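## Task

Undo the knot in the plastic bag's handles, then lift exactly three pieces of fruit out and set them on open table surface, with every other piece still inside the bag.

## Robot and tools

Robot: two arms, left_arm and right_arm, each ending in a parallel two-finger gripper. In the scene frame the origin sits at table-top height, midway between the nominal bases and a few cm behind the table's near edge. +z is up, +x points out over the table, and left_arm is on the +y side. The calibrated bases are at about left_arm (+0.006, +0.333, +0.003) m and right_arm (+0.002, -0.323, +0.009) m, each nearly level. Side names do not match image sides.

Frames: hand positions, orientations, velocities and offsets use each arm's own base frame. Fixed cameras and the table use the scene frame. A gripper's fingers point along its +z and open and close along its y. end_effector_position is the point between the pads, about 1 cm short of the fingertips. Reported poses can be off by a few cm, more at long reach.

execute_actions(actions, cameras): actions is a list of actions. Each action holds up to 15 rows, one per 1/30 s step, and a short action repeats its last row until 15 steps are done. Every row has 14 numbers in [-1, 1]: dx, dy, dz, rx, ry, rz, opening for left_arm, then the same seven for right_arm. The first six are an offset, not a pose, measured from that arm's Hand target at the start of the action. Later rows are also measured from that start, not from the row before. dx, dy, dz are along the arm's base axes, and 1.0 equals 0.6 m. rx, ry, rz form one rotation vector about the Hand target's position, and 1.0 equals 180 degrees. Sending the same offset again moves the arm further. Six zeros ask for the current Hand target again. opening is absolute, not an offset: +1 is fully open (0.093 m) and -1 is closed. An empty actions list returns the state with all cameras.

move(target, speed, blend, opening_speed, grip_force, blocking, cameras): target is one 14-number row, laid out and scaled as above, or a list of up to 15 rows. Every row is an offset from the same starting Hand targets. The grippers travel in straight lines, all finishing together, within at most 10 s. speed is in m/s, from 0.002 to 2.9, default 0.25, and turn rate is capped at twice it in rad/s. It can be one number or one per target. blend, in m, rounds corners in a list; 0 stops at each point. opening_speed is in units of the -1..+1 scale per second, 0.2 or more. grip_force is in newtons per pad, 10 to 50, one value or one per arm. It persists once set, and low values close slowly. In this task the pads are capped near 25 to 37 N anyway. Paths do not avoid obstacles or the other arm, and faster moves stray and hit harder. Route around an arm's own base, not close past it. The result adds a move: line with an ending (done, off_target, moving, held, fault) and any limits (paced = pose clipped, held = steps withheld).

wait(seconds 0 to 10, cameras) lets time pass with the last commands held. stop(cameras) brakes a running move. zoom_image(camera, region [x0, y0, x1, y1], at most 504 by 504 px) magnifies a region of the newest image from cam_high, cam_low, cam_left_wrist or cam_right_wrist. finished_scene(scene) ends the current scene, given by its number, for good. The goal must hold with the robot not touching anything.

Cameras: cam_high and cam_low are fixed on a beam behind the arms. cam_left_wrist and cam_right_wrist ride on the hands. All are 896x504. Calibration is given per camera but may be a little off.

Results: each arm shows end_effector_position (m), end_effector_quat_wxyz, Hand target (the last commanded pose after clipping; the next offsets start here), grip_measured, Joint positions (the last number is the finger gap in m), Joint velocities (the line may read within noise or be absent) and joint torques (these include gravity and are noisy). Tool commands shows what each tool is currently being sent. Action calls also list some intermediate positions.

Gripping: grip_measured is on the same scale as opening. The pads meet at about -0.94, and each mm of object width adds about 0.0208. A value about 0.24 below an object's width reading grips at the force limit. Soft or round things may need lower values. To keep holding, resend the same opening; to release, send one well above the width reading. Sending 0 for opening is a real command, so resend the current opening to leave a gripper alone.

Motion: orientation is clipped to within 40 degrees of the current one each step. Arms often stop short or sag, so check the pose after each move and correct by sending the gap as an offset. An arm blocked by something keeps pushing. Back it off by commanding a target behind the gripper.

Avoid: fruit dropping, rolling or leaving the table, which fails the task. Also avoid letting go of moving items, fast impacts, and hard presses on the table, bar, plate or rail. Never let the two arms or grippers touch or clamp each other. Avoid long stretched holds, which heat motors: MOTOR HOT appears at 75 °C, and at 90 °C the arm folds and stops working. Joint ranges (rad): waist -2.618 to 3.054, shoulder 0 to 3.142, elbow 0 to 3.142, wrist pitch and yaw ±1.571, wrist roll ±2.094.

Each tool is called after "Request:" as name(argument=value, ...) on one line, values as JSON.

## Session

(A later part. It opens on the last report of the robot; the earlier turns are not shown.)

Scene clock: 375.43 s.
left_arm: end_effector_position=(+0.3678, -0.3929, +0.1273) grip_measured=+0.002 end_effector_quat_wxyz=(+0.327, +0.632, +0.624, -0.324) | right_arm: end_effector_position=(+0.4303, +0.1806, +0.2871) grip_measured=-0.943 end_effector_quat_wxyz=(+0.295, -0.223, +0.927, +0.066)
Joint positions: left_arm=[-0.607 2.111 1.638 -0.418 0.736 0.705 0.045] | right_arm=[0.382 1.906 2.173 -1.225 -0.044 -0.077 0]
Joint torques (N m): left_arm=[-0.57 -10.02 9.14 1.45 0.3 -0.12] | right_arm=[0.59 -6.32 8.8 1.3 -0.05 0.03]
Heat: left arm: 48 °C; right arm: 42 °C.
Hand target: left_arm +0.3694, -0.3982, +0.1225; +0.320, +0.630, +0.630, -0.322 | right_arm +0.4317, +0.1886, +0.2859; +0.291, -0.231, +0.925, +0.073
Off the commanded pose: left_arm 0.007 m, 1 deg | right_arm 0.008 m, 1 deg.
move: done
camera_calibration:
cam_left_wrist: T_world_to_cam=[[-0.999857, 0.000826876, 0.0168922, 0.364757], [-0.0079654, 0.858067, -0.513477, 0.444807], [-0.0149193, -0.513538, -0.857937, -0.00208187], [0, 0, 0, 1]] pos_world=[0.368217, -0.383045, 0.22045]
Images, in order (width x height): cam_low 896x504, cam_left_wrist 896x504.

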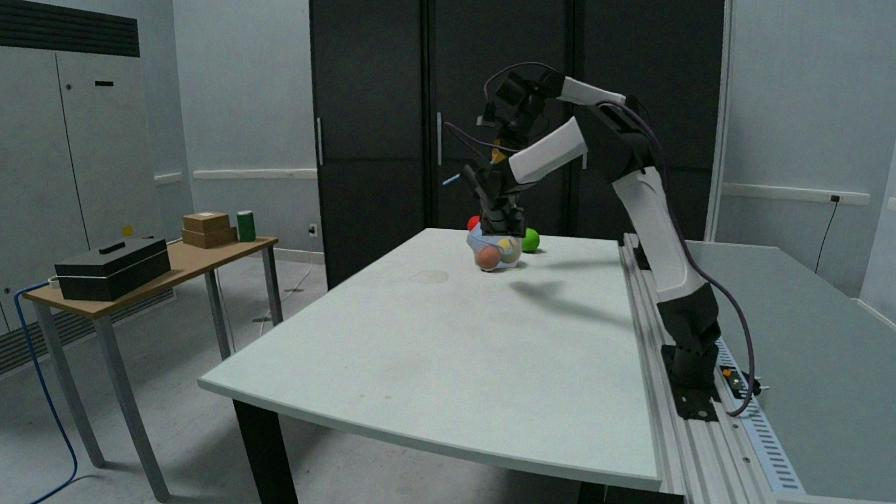

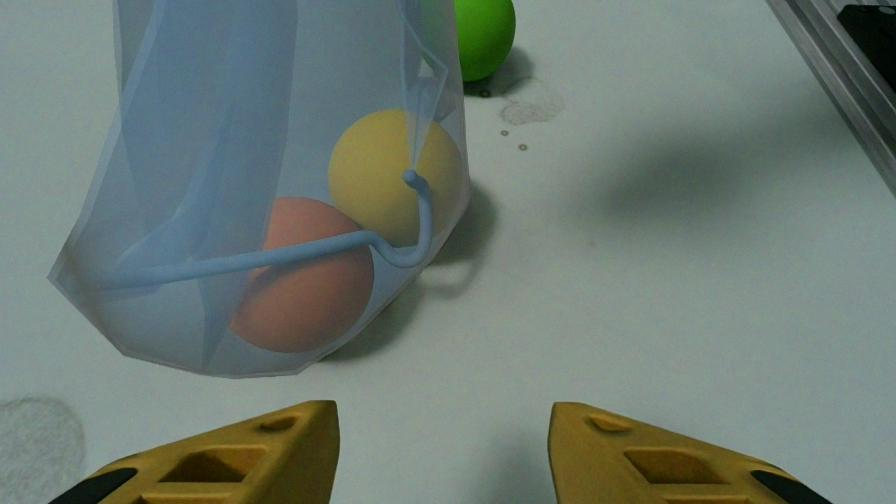

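Request:
move(target=[[0.012,-0.142,-0.083,0,0,0,0,0,0,0,0,0,0,-1],[0.012,-0.142,-0.083,0,0,0,-1,0,0,0,0,0,0,-1]], speed=0.12, cameras=["cam_left_wrist"])

Scene clock: 378.63 s.
left_arm: end_effector_position=(+0.3742, -0.4765, +0.0771) grip_measured=-0.973 end_effector_quat_wxyz=(+0.319, +0.632, +0.628, -0.324) | right_arm: end_effector_position=(+0.4303, +0.1806, +0.2870) grip_measured=-0.943 end_effector_quat_wxyz=(+0.295, -0.223, +0.927, +0.066)
Joint positions: left_arm=[-0.736 2.389 1.895 -0.335 0.652 0.58 0] | right_arm=[0.382 1.906 2.173 -1.225 -0.044 -0.077 0]
Joint torques (N m): left_arm=[-0.5 -11.86 9.22 1.75 0.25 -0.11] | right_arm=[0.51 -6.35 8.87 1.31 -0.04 0.02]
Heat: left arm: 48 °C; right arm: 41 °C.
Hand target: left_arm +0.3765, -0.4836, +0.0729; +0.321, +0.630, +0.630, -0.322 | right_arm +0.4316, +0.1886, +0.2859; +0.291, -0.231, +0.925, +0.073
Off the commanded pose: left_arm 0.009 m, 0 deg | right_arm 0.008 m, 1 deg.
move: done
camera_calibration:
cam_left_wrist: T_world_to_cam=[[-0.999506, 0.00192353, 0.0313818, 0.37138], [-0.0141163, 0.864413, -0.502584, 0.495327], [-0.0280936, -0.502779, -0.863958, -0.0774873], [0, 0, 0, 1]] pos_world=[0.376012, -0.46784, 0.170343]
Images, in order (width x height): cam_left_wrist 896x504.

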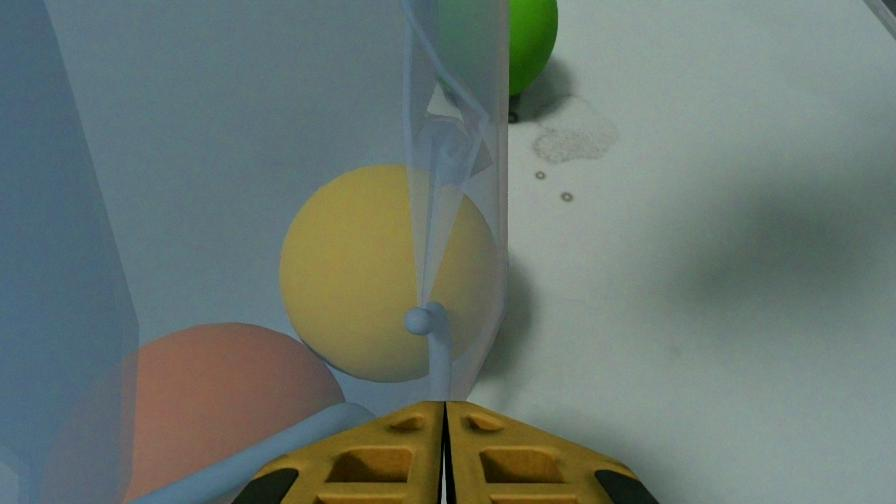

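Request:
move(target=[0,0.13,0.1,0,0,0,-1,0,0,0,0,0,0,-1], speed=0.08, cameras=["cam_left_wrist","cam_low","cam_right_wrist"])

Request:
zoom_image(camera="cam_low", region=[420, 160, 640, 330])

Scene clock: 381.00 s.
left_arm: end_effector_position=(+0.3843, -0.4092, +0.1227) grip_measured=-0.973 end_effector_quat_wxyz=(+0.321, +0.626, +0.635, -0.318) | right_arm: end_effector_position=(+0.4303, +0.1806, +0.2870) grip_measured=-0.943 end_effector_quat_wxyz=(+0.295, -0.223, +0.927, +0.066)
Joint positions: left_arm=[-0.62 2.203 1.778 -0.468 0.708 0.677 0] | right_arm=[0.382 1.906 2.173 -1.225 -0.044 -0.077 0]
Joint torques (N m): left_arm=[0.25 -15.27 5.45 1.36 0.59 0.16] | right_arm=[0.65 -6.31 8.85 1.31 -0.04 0.04]
Heat: left arm: 49 °C; right arm: 41 °C.
Hand target: left_arm +0.3766, -0.4055, +0.1328; +0.320, +0.630, +0.630, -0.322 | right_arm +0.4316, +0.1886, +0.2859; +0.291, -0.231, +0.925, +0.073
Off the commanded pose: left_arm 0.013 m, 1 deg | right_arm 0.008 m, 1 deg.
move: off_target (left_arm)
camera_calibration:
cam_left_wrist: T_world_to_cam=[[-0.999368, -0.0200106, 0.0293652, 0.371107], [-0.0319662, 0.867192, -0.496947, 0.467552], [-0.015521, -0.497572, -0.867284, -0.0062384], [0, 0, 0, 1]] pos_world=[0.385722, -0.401135, 0.21604]
cam_right_wrist: T_world_to_cam=[[0.450692, -0.891659, 0.0426697, -0.0495012], [-0.87714, -0.45122, -0.164396, 0.54563], [0.165839, 0.0366648, -0.985471, 0.294412], [0, 0, 0, 1]] pos_world=[0.452078, 0.191266, 0.381946]
Images, in order (width x height): cam_low 896x504, cam_left_wrist 896x504, cam_right_wrist 896x504.

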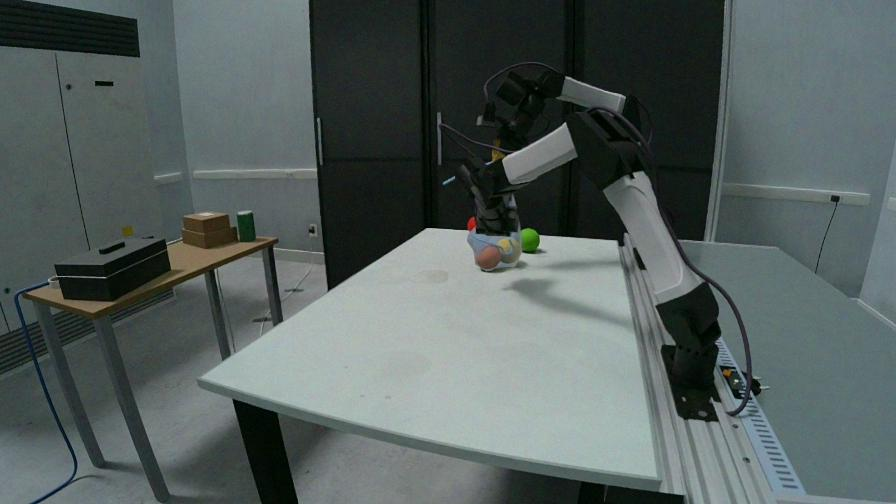

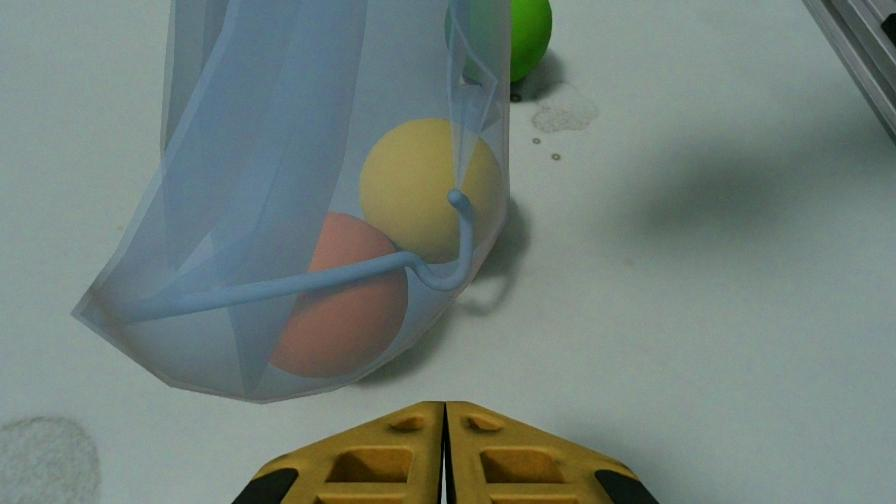

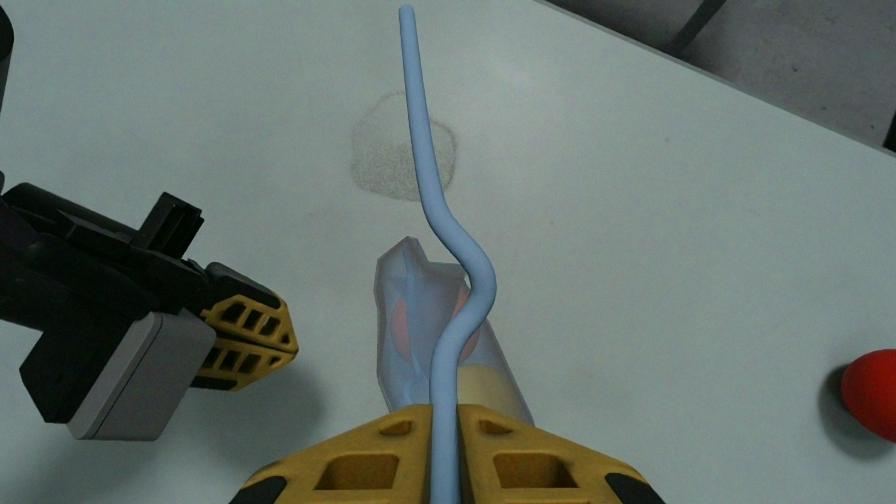

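Scaled by 2.291 from the camera's 896x504 image, which has a finer 1280x720 frame.

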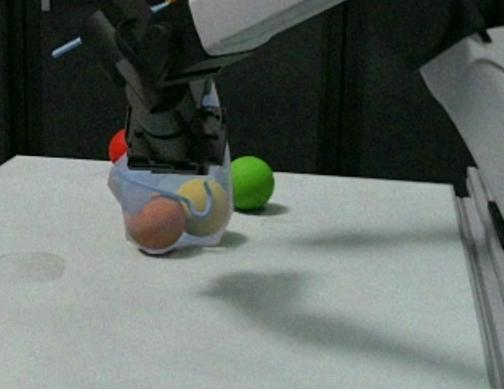

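Request:
execute_actions(actions=[], cameras=["cam_high","cam_right_wrist"])

Scene clock: 381.77 s.
left_arm: end_effector_position=(+0.3842, -0.4092, +0.1227) grip_measured=-0.973 end_effector_quat_wxyz=(+0.321, +0.626, +0.635, -0.318) | right_arm: end_effector_position=(+0.4303, +0.1806, +0.2870) grip_measured=-0.943 end_effector_quat_wxyz=(+0.295, -0.223, +0.927, +0.066)
Joint positions: left_arm=[-0.62 2.203 1.778 -0.468 0.708 0.677 0] | right_arm=[0.382 1.906 2.173 -1.225 -0.044 -0.077 0]
Joint velocities: within noise
Joint torques (N m): left_arm=[0.25 -15.28 5.45 1.37 0.57 0.12] | right_arm=[0.54 -6.34 8.84 1.3 -0.03 0.03]
Heat: left arm: 49 °C; right arm: 41 °C.
Hand target: left_arm +0.3766, -0.4055, +0.1328; +0.321, +0.630, +0.630, -0.322 | right_arm +0.4316, +0.1886, +0.2859; +0.291, -0.231, +0.925, +0.073
Tool commands: left_gripper/opening=-1.0 right_gripper/opening=-1.0
Off the commanded pose: left_arm 0.013 m, 1 deg | right_arm 0.008 m, 1 deg.
camera_calibration:
cam_right_wrist: T_world_to_cam=[[0.450692, -0.891659, 0.0426697, -0.0495012], [-0.87714, -0.45122, -0.164396, 0.54563], [0.165839, 0.0366648, -0.985471, 0.294412], [0, 0, 0, 1]] pos_world=[0.452078, 0.191266, 0.381946]
Images, in order (width x height): cam_high 896x504, cam_right_wrist 896x504.

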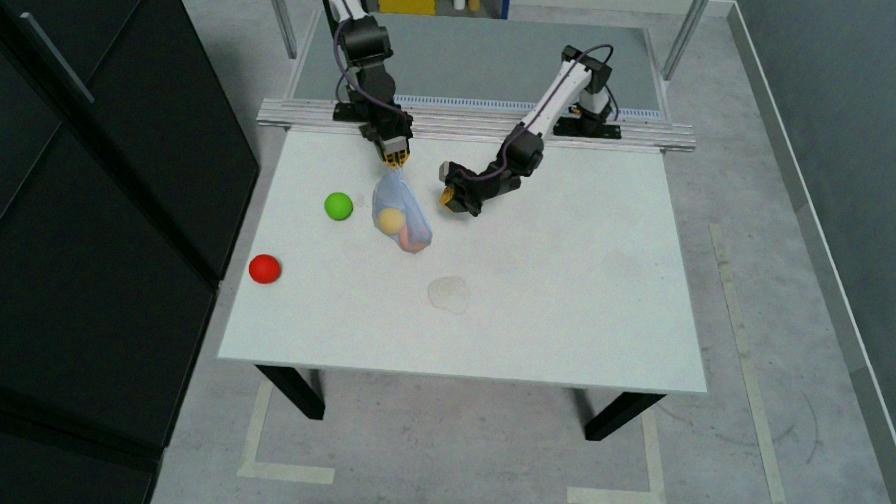

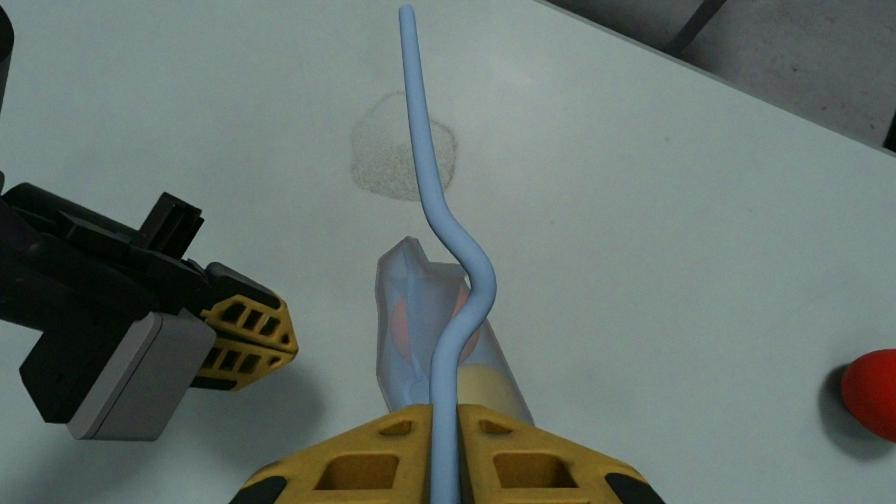

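Request:
move(target=[[-0.002,-0.03,-0.03,0,0,0,0,0,0,0,0,0,0,-1],[-0.002,-0.158,-0.121,0,0,0,0,0,0,0,0,0,0,-1],[-0.002,-0.158,-0.121,0,0,0,-1,0,0,0,0,0,0,-1]], speed=0.1, cameras=["cam_left_wrist","cam_high"])

Scene clock: 385.70 s.
left_arm: end_effector_position=(+0.3736, -0.4926, +0.0655) grip_measured=-0.973 end_effector_quat_wxyz=(+0.319, +0.631, +0.628, -0.324) | right_arm: end_effector_position=(+0.4300, +0.1805, +0.2869) grip_measured=-0.943 end_effector_quat_wxyz=(+0.294, -0.223, +0.927, +0.066)
Joint positions: left_arm=[-0.76 2.447 1.95 -0.32 0.635 0.558 0] | right_arm=[0.382 1.906 2.173 -1.227 -0.044 -0.077 0]
Joint torques (N m): left_arm=[-0.58 -12.1 9.32 1.79 0.24 -0.11] | right_arm=[0.54 -6.34 8.87 1.3 -0.05 0.02]
Heat: left arm: 49 °C; right arm: 40 °C.
Hand target: left_arm +0.3753, -0.5002, +0.0602; +0.320, +0.630, +0.630, -0.322 | right_arm +0.4317, +0.1886, +0.2859; +0.291, -0.231, +0.925, +0.073
Off the commanded pose: left_arm 0.009 m, 0 deg | right_arm 0.008 m, 1 deg.
move: done
camera_calibration:
cam_left_wrist: T_world_to_cam=[[-0.999493, 0.00111538, 0.0318335, 0.370808], [-0.0150166, 0.864861, -0.501786, 0.503921], [-0.0280912, -0.50201, -0.864406, -0.0952262], [0, 0, 0, 1]] pos_world=[0.375512, -0.48404, 0.158743]
Images, in order (width x height): cam_high 896x504, cam_left_wrist 896x504.

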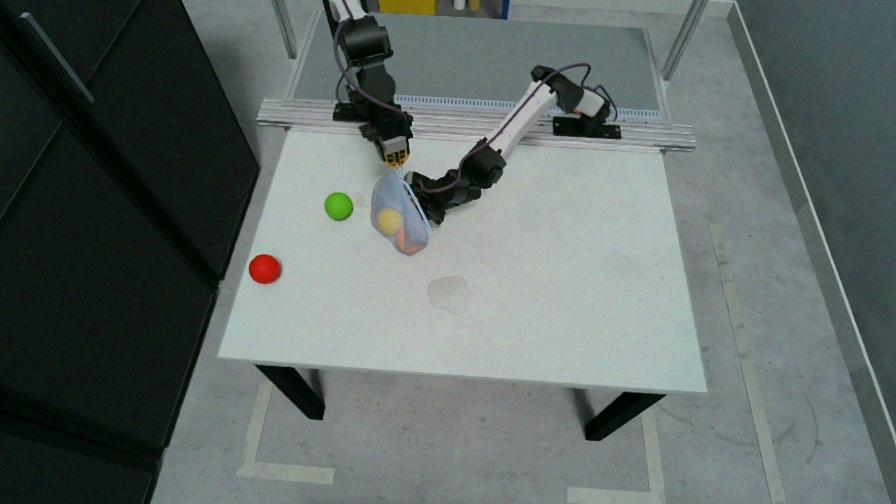

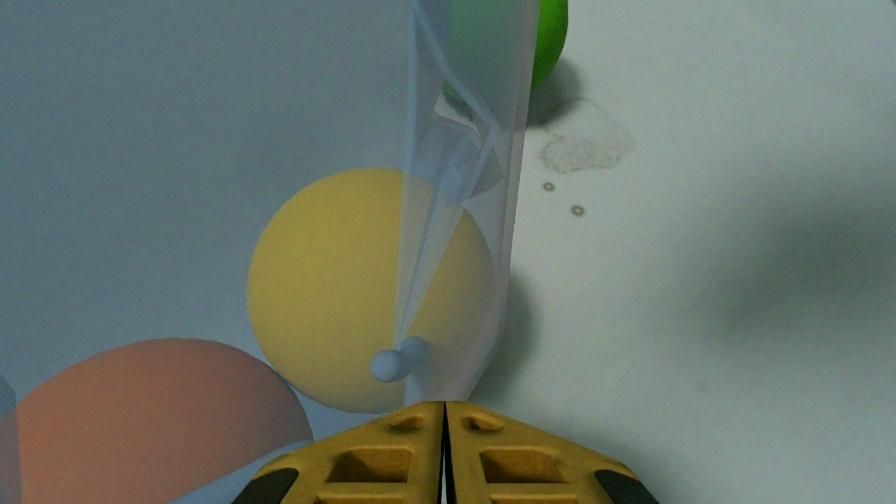

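Request:
move(target=[[0.01,0.05,0.035,0,0,0,0,0,0,0,0,0,0,-1],[0.016,-0.025,-0.022,0,0,0,0,0,0,0,0,0,0,-1]], speed=0.1, cameras=["cam_left_wrist"])

Scene clock: 388.40 s.
left_arm: end_effector_position=(+0.3854, -0.5098, +0.0540) grip_measured=-0.002 end_effector_quat_wxyz=(+0.325, +0.632, +0.625, -0.324) | right_arm: end_effector_position=(+0.4298, +0.1804, +0.2866) grip_measured=-0.943 end_effector_quat_wxyz=(+0.293, -0.223, +0.927, +0.066)
Joint positions: left_arm=[-0.768 2.548 2.081 -0.331 0.629 0.55 0.045] | right_arm=[0.382 1.906 2.173 -1.228 -0.044 -0.077 0]
Joint torques (N m): left_arm=[-0.57 -12.81 9.39 1.65 0.25 -0.11] | right_arm=[0.53 -6.34 8.77 1.34 -0.05 0.01]
Heat: left arm: 51 °C; right arm: 40 °C.
Hand target: left_arm +0.3849, -0.5153, +0.0471; +0.321, +0.630, +0.630, -0.322 | right_arm +0.4317, +0.1886, +0.2859; +0.292, -0.231, +0.925, +0.073
Off the commanded pose: left_arm 0.009 m, 1 deg | right_arm 0.008 m, 1 deg.
move: done
camera_calibration:
cam_left_wrist: T_world_to_cam=[[-0.999777, 0.00114945, 0.0210836, 0.383702], [-0.00978125, 0.859707, -0.510693, 0.508989], [-0.0187128, -0.510786, -0.859504, -0.121814], [0, 0, 0, 1]] pos_world=[0.386316, -0.500244, 0.147148]
Images, in order (width x height): cam_left_wrist 896x504.

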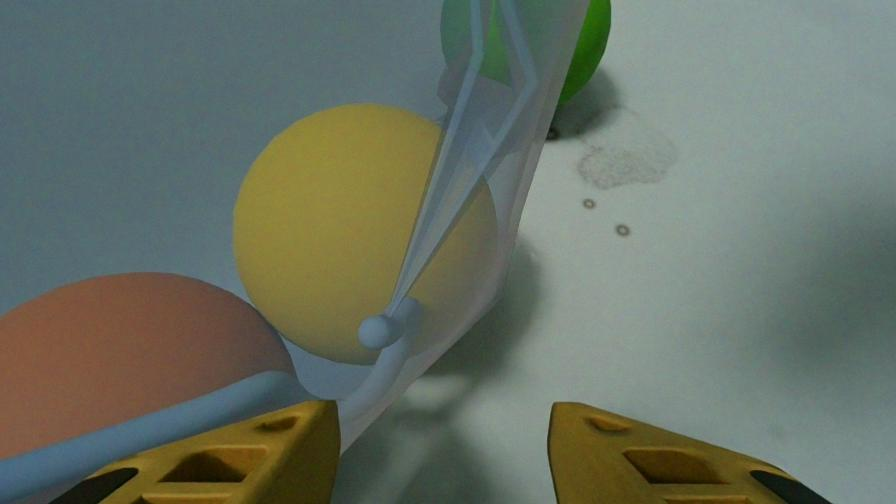

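Request:
move(target=[[0.01,0.045,0.045,0,0,0,-0.1,0,0,0,0,0,0,-1],[0.022,-0.036,-0.036,0,0,0,-0.1,0,0,0,0,0,0,-1],[0.022,-0.036,-0.036,0,0,0,-1,0,0,0,0,0,0,-1]], speed=0.1, cameras=["cam_left_wrist"])

Scene clock: 392.37 s.
left_arm: end_effector_position=(+0.4021, -0.5316, +0.0341) grip_measured=-0.973 end_effector_quat_wxyz=(+0.330, +0.630, +0.624, -0.323) | right_arm: end_effector_position=(+0.4292, +0.1802, +0.2862) grip_measured=-0.943 end_effector_quat_wxyz=(+0.292, -0.223, +0.928, +0.066)
Joint positions: left_arm=[-0.776 2.717 2.32 -0.387 0.62 0.54 0] | right_arm=[0.382 1.906 2.173 -1.231 -0.044 -0.077 0]
Joint torques (N m): left_arm=[-0.77 -13.61 9.55 1.59 0.25 -0.1] | right_arm=[0.58 -6.26 8.84 1.35 -0.04 0.03]
Heat: left arm: 52 °C; right arm: 39 °C.
Hand target: left_arm +0.3982, -0.5368, +0.0255; +0.320, +0.630, +0.630, -0.322 | right_arm +0.4317, +0.1886, +0.2859; +0.291, -0.231, +0.925, +0.073
Off the commanded pose: left_arm 0.011 m, 1 deg | right_arm 0.009 m, 1 deg.
move: off_target (left_arm); target 3's new opening was sent with left_arm's hand 0.011 m and 1 deg from that target
camera_calibration:
cam_left_wrist: T_world_to_cam=[[-0.999898, -0.00326111, 0.0138776, 0.398713], [-0.00994672, 0.856954, -0.515298, 0.516513], [-0.010212, -0.515383, -0.856899, -0.155646], [0, 0, 0, 1]] pos_world=[0.40222, -0.521545, 0.127252]
Images, in order (width x height): cam_left_wrist 896x504.

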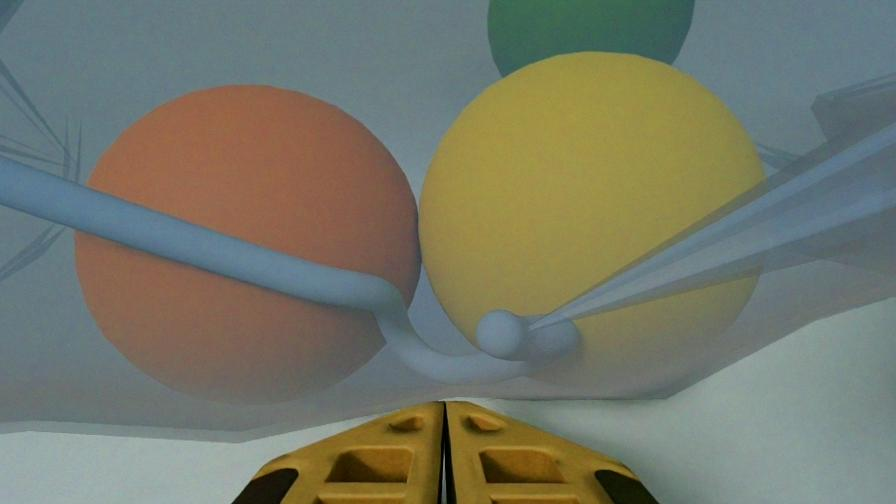

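Request:
move(target=[[0,0.06,0.04,0,0,0,-1,0,0,0,0,0,0,-1],[-0.1,0.4,0.15,0,0,0,-1,0,-0.1,-0.15,0,0,0,-1],[-0.1,0.4,0.15,0,0,0,-1,0,-0.2,-0.37,0,0,0,-1],[-0.1,0.4,0.15,0,0,0,-1,0,-0.2,-0.37,0,0,0,-0.6],[-0.1,0.4,0.15,0,0,0,-1,0,-0.2,0.1,0,0,0,-0.6]], speed=0.2, cameras=["cam_right_wrist","cam_low","cam_high"])

Request:
zoom_image(camera="cam_low", region=[420, 160, 640, 330])

Request:
zoom_image(camera="cam_high", region=[340, 140, 500, 280])

Scene clock: 401.13 s.
left_arm: end_effector_position=(+0.3465, -0.2984, +0.1115) grip_measured=-0.973 end_effector_quat_wxyz=(+0.324, +0.627, +0.634, -0.317) | right_arm: end_effector_position=(+0.4305, +0.0657, +0.3503) grip_measured=-0.601 end_effector_quat_wxyz=(+0.318, -0.226, +0.918, +0.063)
Joint positions: left_arm=[-0.441 1.904 1.304 -0.428 0.81 0.881 0] | right_arm=[0.065 1.985 2.586 -1.546 -0.225 -0.345 0.016]
Joint torques (N m): left_arm=[0.08 -11.54 5.09 1.15 0.69 0.15] | right_arm=[-0.13 -6.13 6.6 1.2 -0.17 0.06]
Heat: left arm: 55 °C; right arm: 39 °C.
Hand target: left_arm +0.3381, -0.2969, +0.1153; +0.320, +0.630, +0.630, -0.322 | right_arm +0.4316, +0.0687, +0.3459; +0.291, -0.231, +0.925, +0.073
Off the commanded pose: left_arm 0.009 m, 1 deg | right_arm 0.005 m, 3 deg.
joint sent to its limit (right arm) — joint 4 (wrist pitch), lower limit. The joint targets still meet the commanded pose.
move: off_target (right_arm)
camera_calibration:
cam_right_wrist: T_world_to_cam=[[0.452437, -0.889606, 0.0624683, -0.162648], [-0.865491, -0.454901, -0.209739, 0.515448], [0.215002, 0.0408281, -0.97576, 0.336165], [0, 0, 0, 1]] pos_world=[0.447427, 0.0760602, 0.446286]
Images, in order (width x height): cam_high 896x504, cam_low 896x504, cam_right_wrist 896x504.

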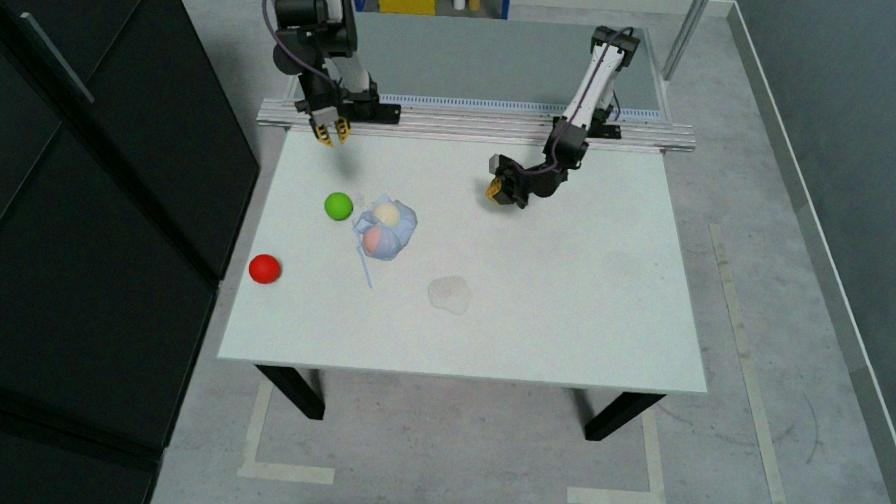

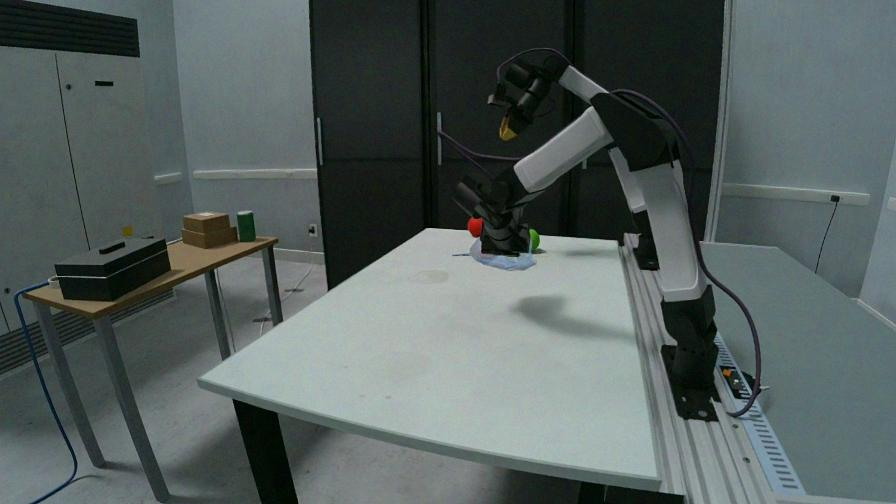

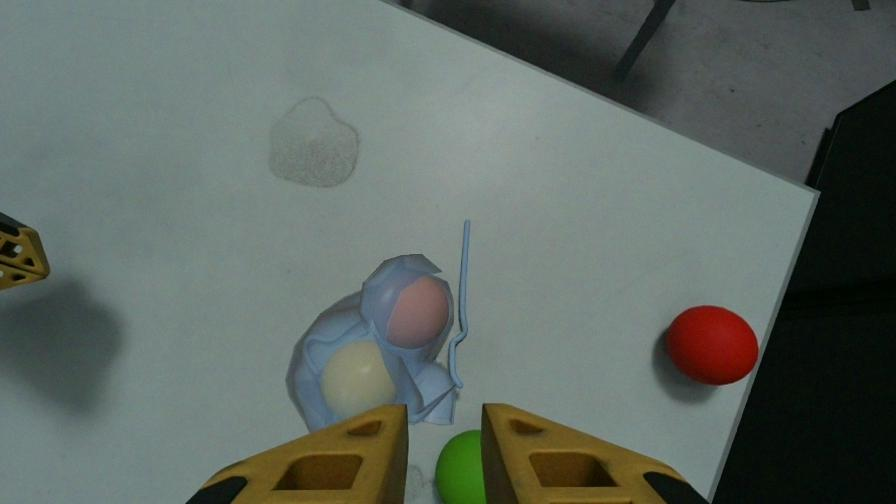

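Scaled by 2.291 from the camera's 896x504 image, which has a finer 1280x720 frame.

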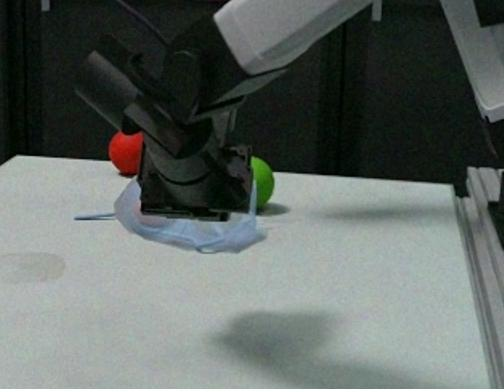

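Scaled by 3.150 from the camera's 896x504 image, which has a finer 1280x720 frame.

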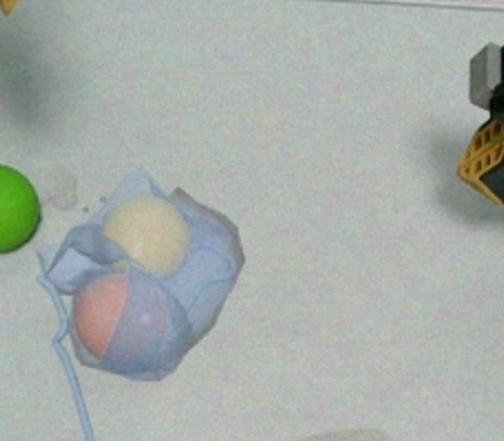

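Request:
move(target=[-0.05,0.15,0.05,0,0,0,-1,-0.08,0,-0.2,0,0,0,0.62], cameras=["cam_right_wrist"])

Request:
zoom_image(camera="cam_right_wrist", region=[200, 80, 704, 504])

Scene clock: 403.33 s.
left_arm: end_effector_position=(+0.3128, -0.2073, +0.1409) grip_measured=-0.973 end_effector_quat_wxyz=(+0.319, +0.629, +0.634, -0.318) | right_arm: end_effector_position=(+0.3862, +0.0638, +0.2169) grip_measured=+0.618 end_effector_quat_wxyz=(+0.275, -0.226, +0.932, +0.071)
Joint positions: left_arm=[-0.227 1.699 1.204 -0.772 0.898 1.189 0] | right_arm=[0.067 1.571 1.508 -0.973 -0.226 -0.347 0.075]
Joint torques (N m): left_arm=[0.4 -8.91 6.11 0.74 0.75 0.14] | right_arm=[0.59 -8.55 5.78 1.41 -0.11 0.08]
Heat: left arm: 54 °C; right arm: 39 °C.
Hand target: left_arm +0.3082, -0.2068, +0.1453; +0.320, +0.630, +0.630, -0.322 | right_arm +0.3837, +0.0687, +0.2259; +0.291, -0.231, +0.925, +0.073
Off the commanded pose: left_arm 0.006 m, 1 deg | right_arm 0.011 m, 2 deg.
move: off_target (right_arm)
camera_calibration:
cam_right_wrist: T_world_to_cam=[[0.459824, -0.88763, 0.0259976, -0.131023], [-0.879205, -0.459182, -0.127089, 0.436048], [0.124745, 0.0355812, -0.991551, 0.254131], [0, 0, 0, 1]] pos_world=[0.411921, 0.0748827, 0.310807]
Images, in order (width x height): cam_right_wrist 896x504.

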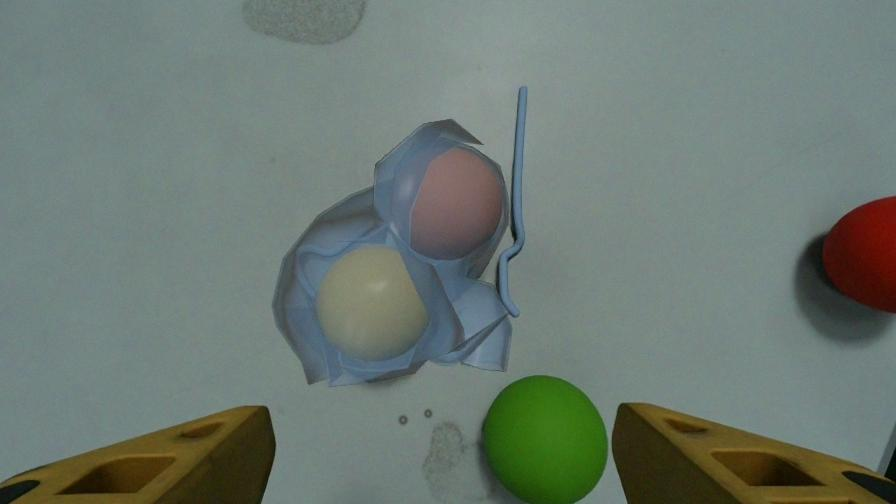

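Scaled by 1.000.

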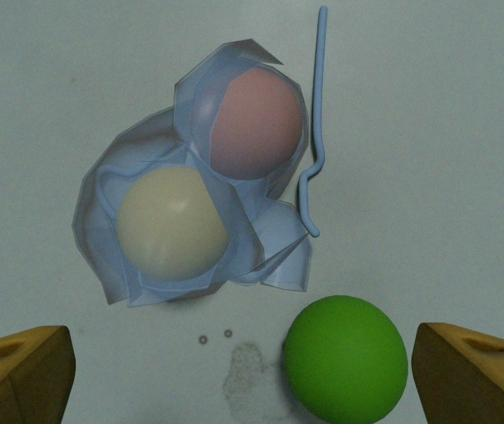

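Request:
zoom_image(camera="cam_right_wrist", region=[260, 110, 540, 390])

Scaled by 1.800 from the camera's 896x504 image, which has a finer 1280x720 frame.

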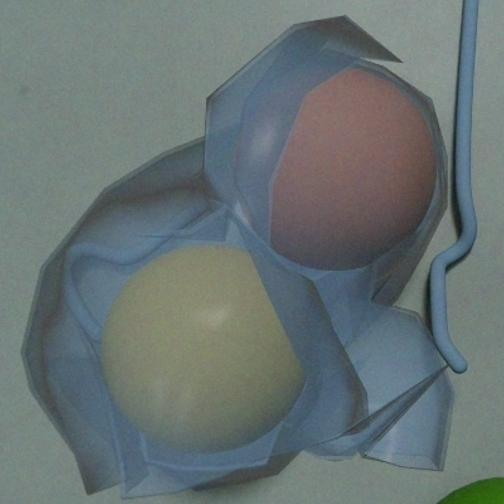

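Request:
execute_actions(actions=[], cameras=["cam_low"])

Request:
zoom_image(camera="cam_low", region=[450, 190, 570, 290])

Scene clock: 405.60 s.
left_arm: end_effector_position=(+0.3127, -0.2073, +0.1409) grip_measured=-0.973 end_effector_quat_wxyz=(+0.319, +0.629, +0.634, -0.318) | right_arm: end_effector_position=(+0.3863, +0.0638, +0.2169) grip_measured=+0.618 end_effector_quat_wxyz=(+0.275, -0.226, +0.932, +0.071)
Joint positions: left_arm=[-0.227 1.699 1.204 -0.772 0.898 1.189 0] | right_arm=[0.067 1.571 1.508 -0.973 -0.226 -0.347 0.075]
Joint velocities: within noise
Joint torques (N m): left_arm=[0.34 -8.98 6.08 0.74 0.75 0.13] | right_arm=[0.55 -8.57 5.82 1.43 -0.12 0.07]
Heat: left arm: 54 °C; right arm: 40 °C.
Hand target: left_arm +0.3082, -0.2068, +0.1453; +0.320, +0.630, +0.630, -0.322 | right_arm +0.3837, +0.0687, +0.2259; +0.291, -0.231, +0.925, +0.073
Tool commands: left_gripper/opening=-1.0 right_gripper/opening=+0.62
Off the commanded pose: left_arm 0.006 m, 1 deg | right_arm 0.011 m, 2 deg.
Images, in order (width x height): cam_low 896x504.

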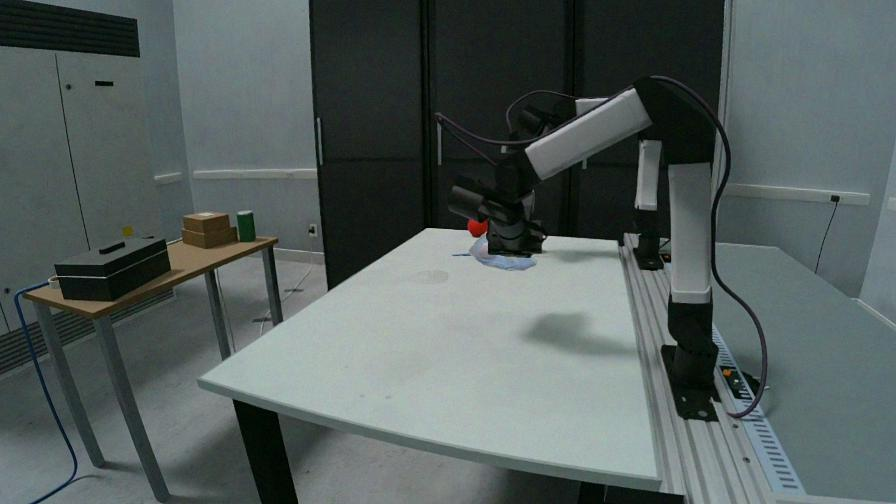

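Scaled by 4.200 from the camera's 896x504 image, which has a finer 1280x720 frame.

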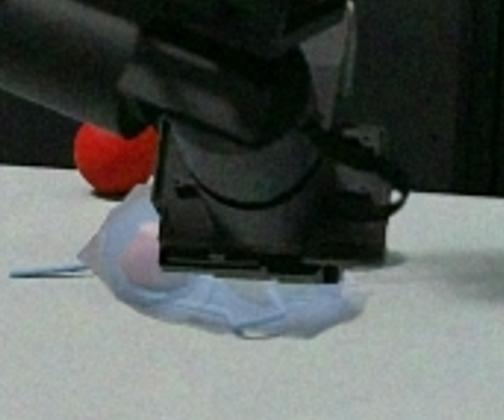

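Request:
move(target=[[0,0,0,0,0,0,-1,-0.003,0.176,-0.24,0,0,0,-0.5],[0,0,0,0,0,0,-1,-0.003,0.176,-0.395,0,0,0,-0.5],[0,0,0,0,0,0,-1,-0.003,0.176,-0.395,0,0,0,-1]], speed=[0.2,0.08,0.1], cameras=["cam_right_wrist"])

Scene clock: 410.60 s.
left_arm: end_effector_position=(+0.3127, -0.2073, +0.1409) grip_measured=-0.973 end_effector_quat_wxyz=(+0.319, +0.629, +0.634, -0.318) | right_arm: end_effector_position=(+0.3900, +0.1776, +0.0064) grip_measured=-0.985 end_effector_quat_wxyz=(+0.313, -0.233, +0.917, +0.078)
Joint positions: left_arm=[-0.227 1.699 1.204 -0.772 0.898 1.189 0] | right_arm=[0.407 1.852 0.88 0.056 -0.053 -0.073 0]
Joint torques (N m): left_arm=[0.35 -8.9 6.09 0.74 0.75 0.14] | right_arm=[0.03 -4.77 4.36 1.44 0.14 0.12]
Heat: left arm: 52 °C; right arm: 39 °C.
Hand target: left_arm +0.3082, -0.2068, +0.1454; +0.321, +0.630, +0.630, -0.322 | right_arm +0.3818, +0.1742, -0.0111; +0.291, -0.231, +0.925, +0.073
Off the commanded pose: left_arm 0.006 m, 1 deg | right_arm 0.020 m, 3 deg.
move: off_target (right_arm); target 3's new opening was sent with right_arm's hand 0.019 m and 3 deg from that target
camera_calibration:
cam_right_wrist: T_world_to_cam=[[0.473427, -0.880057, 0.0369666, -0.0328519], [-0.857963, -0.47023, -0.206841, 0.459016], [0.199414, 0.066208, -0.977676, 0.00632187], [0, 0, 0, 1]] pos_world=[0.408111, 0.186513, 0.102338]
Images, in order (width x height): cam_right_wrist 896x504.

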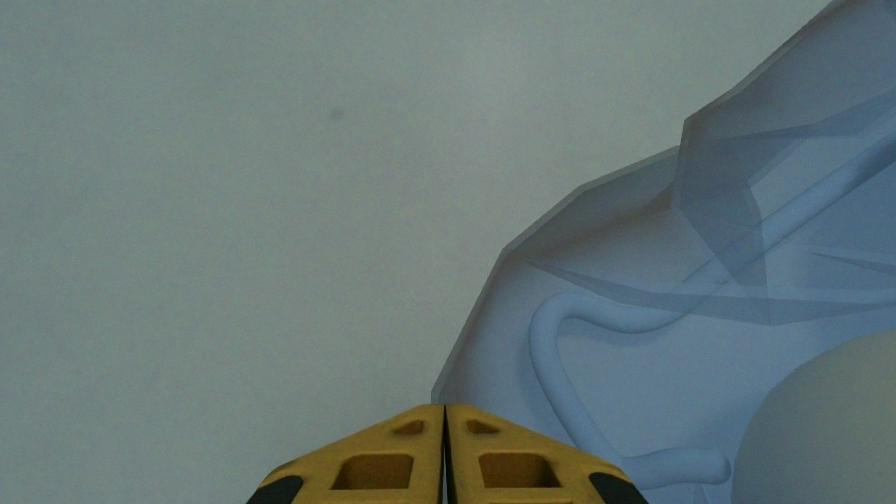

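Request:
move(target=[[0,0,0,0,0,0,-1,0,0,0.05,0,0,0,-0.6],[0,0,0,0,0,0,-1,0.02,-0.037,0.05,0,0,0,-0.6],[0,0,0,0,0,0,-1,0.02,-0.037,-0.005,0,0,0,-0.6],[0,0,0,0,0,0,-1,0.02,-0.037,-0.005,0,0,0,-1]], speed=0.1, cameras=["cam_right_wrist"])

Scene clock: 414.53 s.
left_arm: end_effector_position=(+0.3127, -0.2073, +0.1409) grip_measured=-0.973 end_effector_quat_wxyz=(+0.319, +0.629, +0.634, -0.318) | right_arm: end_effector_position=(+0.4072, +0.1538, +0.0082) grip_measured=-0.985 end_effector_quat_wxyz=(+0.324, -0.225, +0.916, +0.073)
Joint positions: left_arm=[-0.227 1.699 1.204 -0.772 0.898 1.189 0] | right_arm=[0.329 1.866 0.894 0.073 -0.083 -0.123 0]
Joint torques (N m): left_arm=[0.34 -8.91 6.09 0.74 0.76 0.14] | right_arm=[0.12 -4.79 4.18 1.28 -0.02 -0.01]
Heat: left arm: 51 °C; right arm: 39 °C.
Hand target: left_arm +0.3082, -0.2068, +0.1454; +0.321, +0.630, +0.630, -0.322 | right_arm +0.3939, +0.1521, -0.0141; +0.291, -0.231, +0.925, +0.073
Off the commanded pose: left_arm 0.006 m, 1 deg | right_arm 0.026 m, 4 deg.
move: off_target (right_arm); target 4's new opening was sent with right_arm's hand 0.025 m and 4 deg from that target
camera_calibration:
cam_right_wrist: T_world_to_cam=[[0.454845, -0.889393, 0.0457932, -0.0532512], [-0.862534, -0.452743, -0.225963, 0.46228], [0.221702, 0.0632799, -0.973059, -0.00250962], [0, 0, 0, 1]] pos_world=[0.42351, 0.162092, 0.104455]
Images, in order (width x height): cam_right_wrist 896x504.

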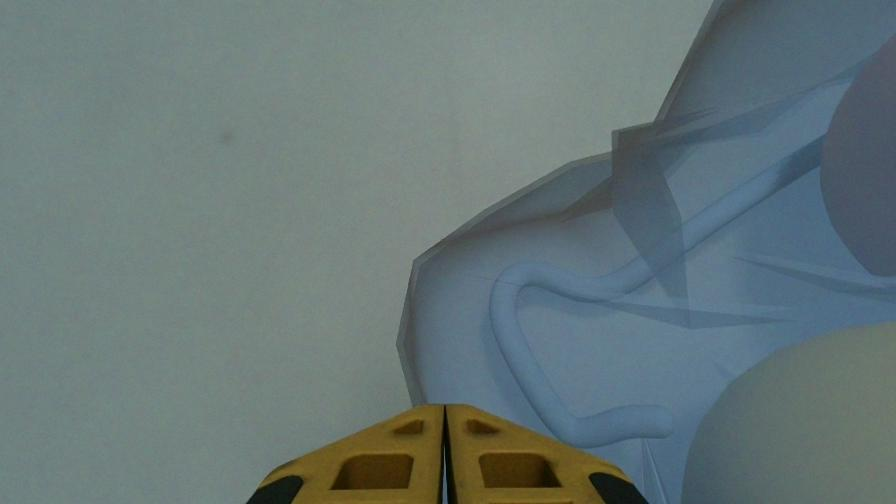

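Request:
move(target=[[0,0,0,0,0,0,-1,0,0,0.06,0,0,0,-0.6],[0,0,0,0,0,0,-1,-0.01,-0.12,0.26,0,0,0,-0.6]], speed=0.15, cameras=["cam_right_wrist"])

Request:
zoom_image(camera="cam_right_wrist", region=[240, 110, 590, 420])

Scene clock: 418.17 s.
left_arm: end_effector_position=(+0.3127, -0.2073, +0.1409) grip_measured=-0.973 end_effector_quat_wxyz=(+0.319, +0.629, +0.634, -0.318) | right_arm: end_effector_position=(+0.3861, +0.0772, +0.1259) grip_measured=-0.601 end_effector_quat_wxyz=(+0.277, -0.225, +0.932, +0.069)
Joint positions: left_arm=[-0.227 1.699 1.204 -0.772 0.898 1.189 0] | right_arm=[0.113 1.572 1.143 -0.595 -0.197 -0.305 0.016]
Joint torques (N m): left_arm=[0.39 -8.96 6.11 0.73 0.75 0.14] | right_arm=[-0.2 -7.9 9.09 1.13 -0.13 -0.07]
Heat: left arm: 51 °C; right arm: 39 °C.
Hand target: left_arm +0.3082, -0.2068, +0.1454; +0.321, +0.630, +0.630, -0.322 | right_arm +0.3879, +0.0800, +0.1420; +0.292, -0.231, +0.925, +0.073
Off the commanded pose: left_arm 0.006 m, 1 deg | right_arm 0.016 m, 2 deg.
move: off_target (right_arm)
camera_calibration:
cam_right_wrist: T_world_to_cam=[[0.456496, -0.88921, 0.0302789, -0.115779], [-0.880343, -0.45635, -0.129385, 0.431011], [0.128868, 0.032408, -0.991132, 0.162081], [0, 0, 0, 1]] pos_world=[0.411403, 0.0884872, 0.219916]
Images, in order (width x height): cam_right_wrist 896x504.

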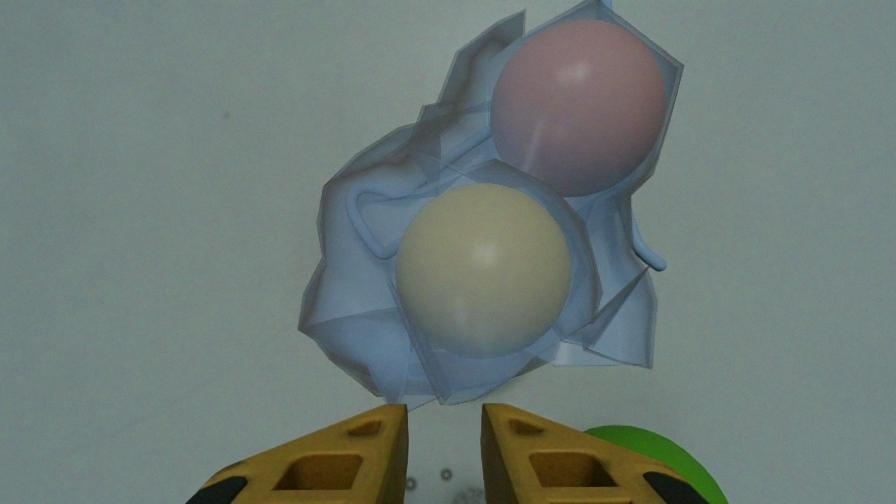

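Scaled by 1.440 from the camera's 896x504 image, which has a finer 1280x720 frame.

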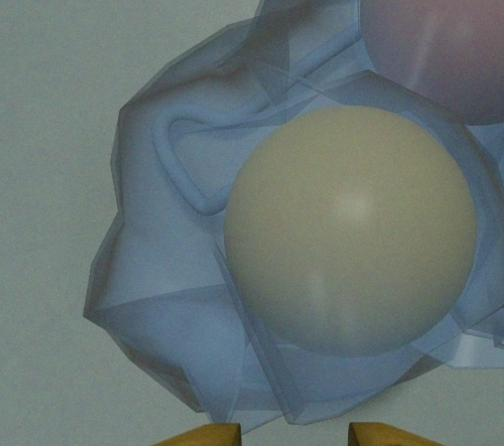

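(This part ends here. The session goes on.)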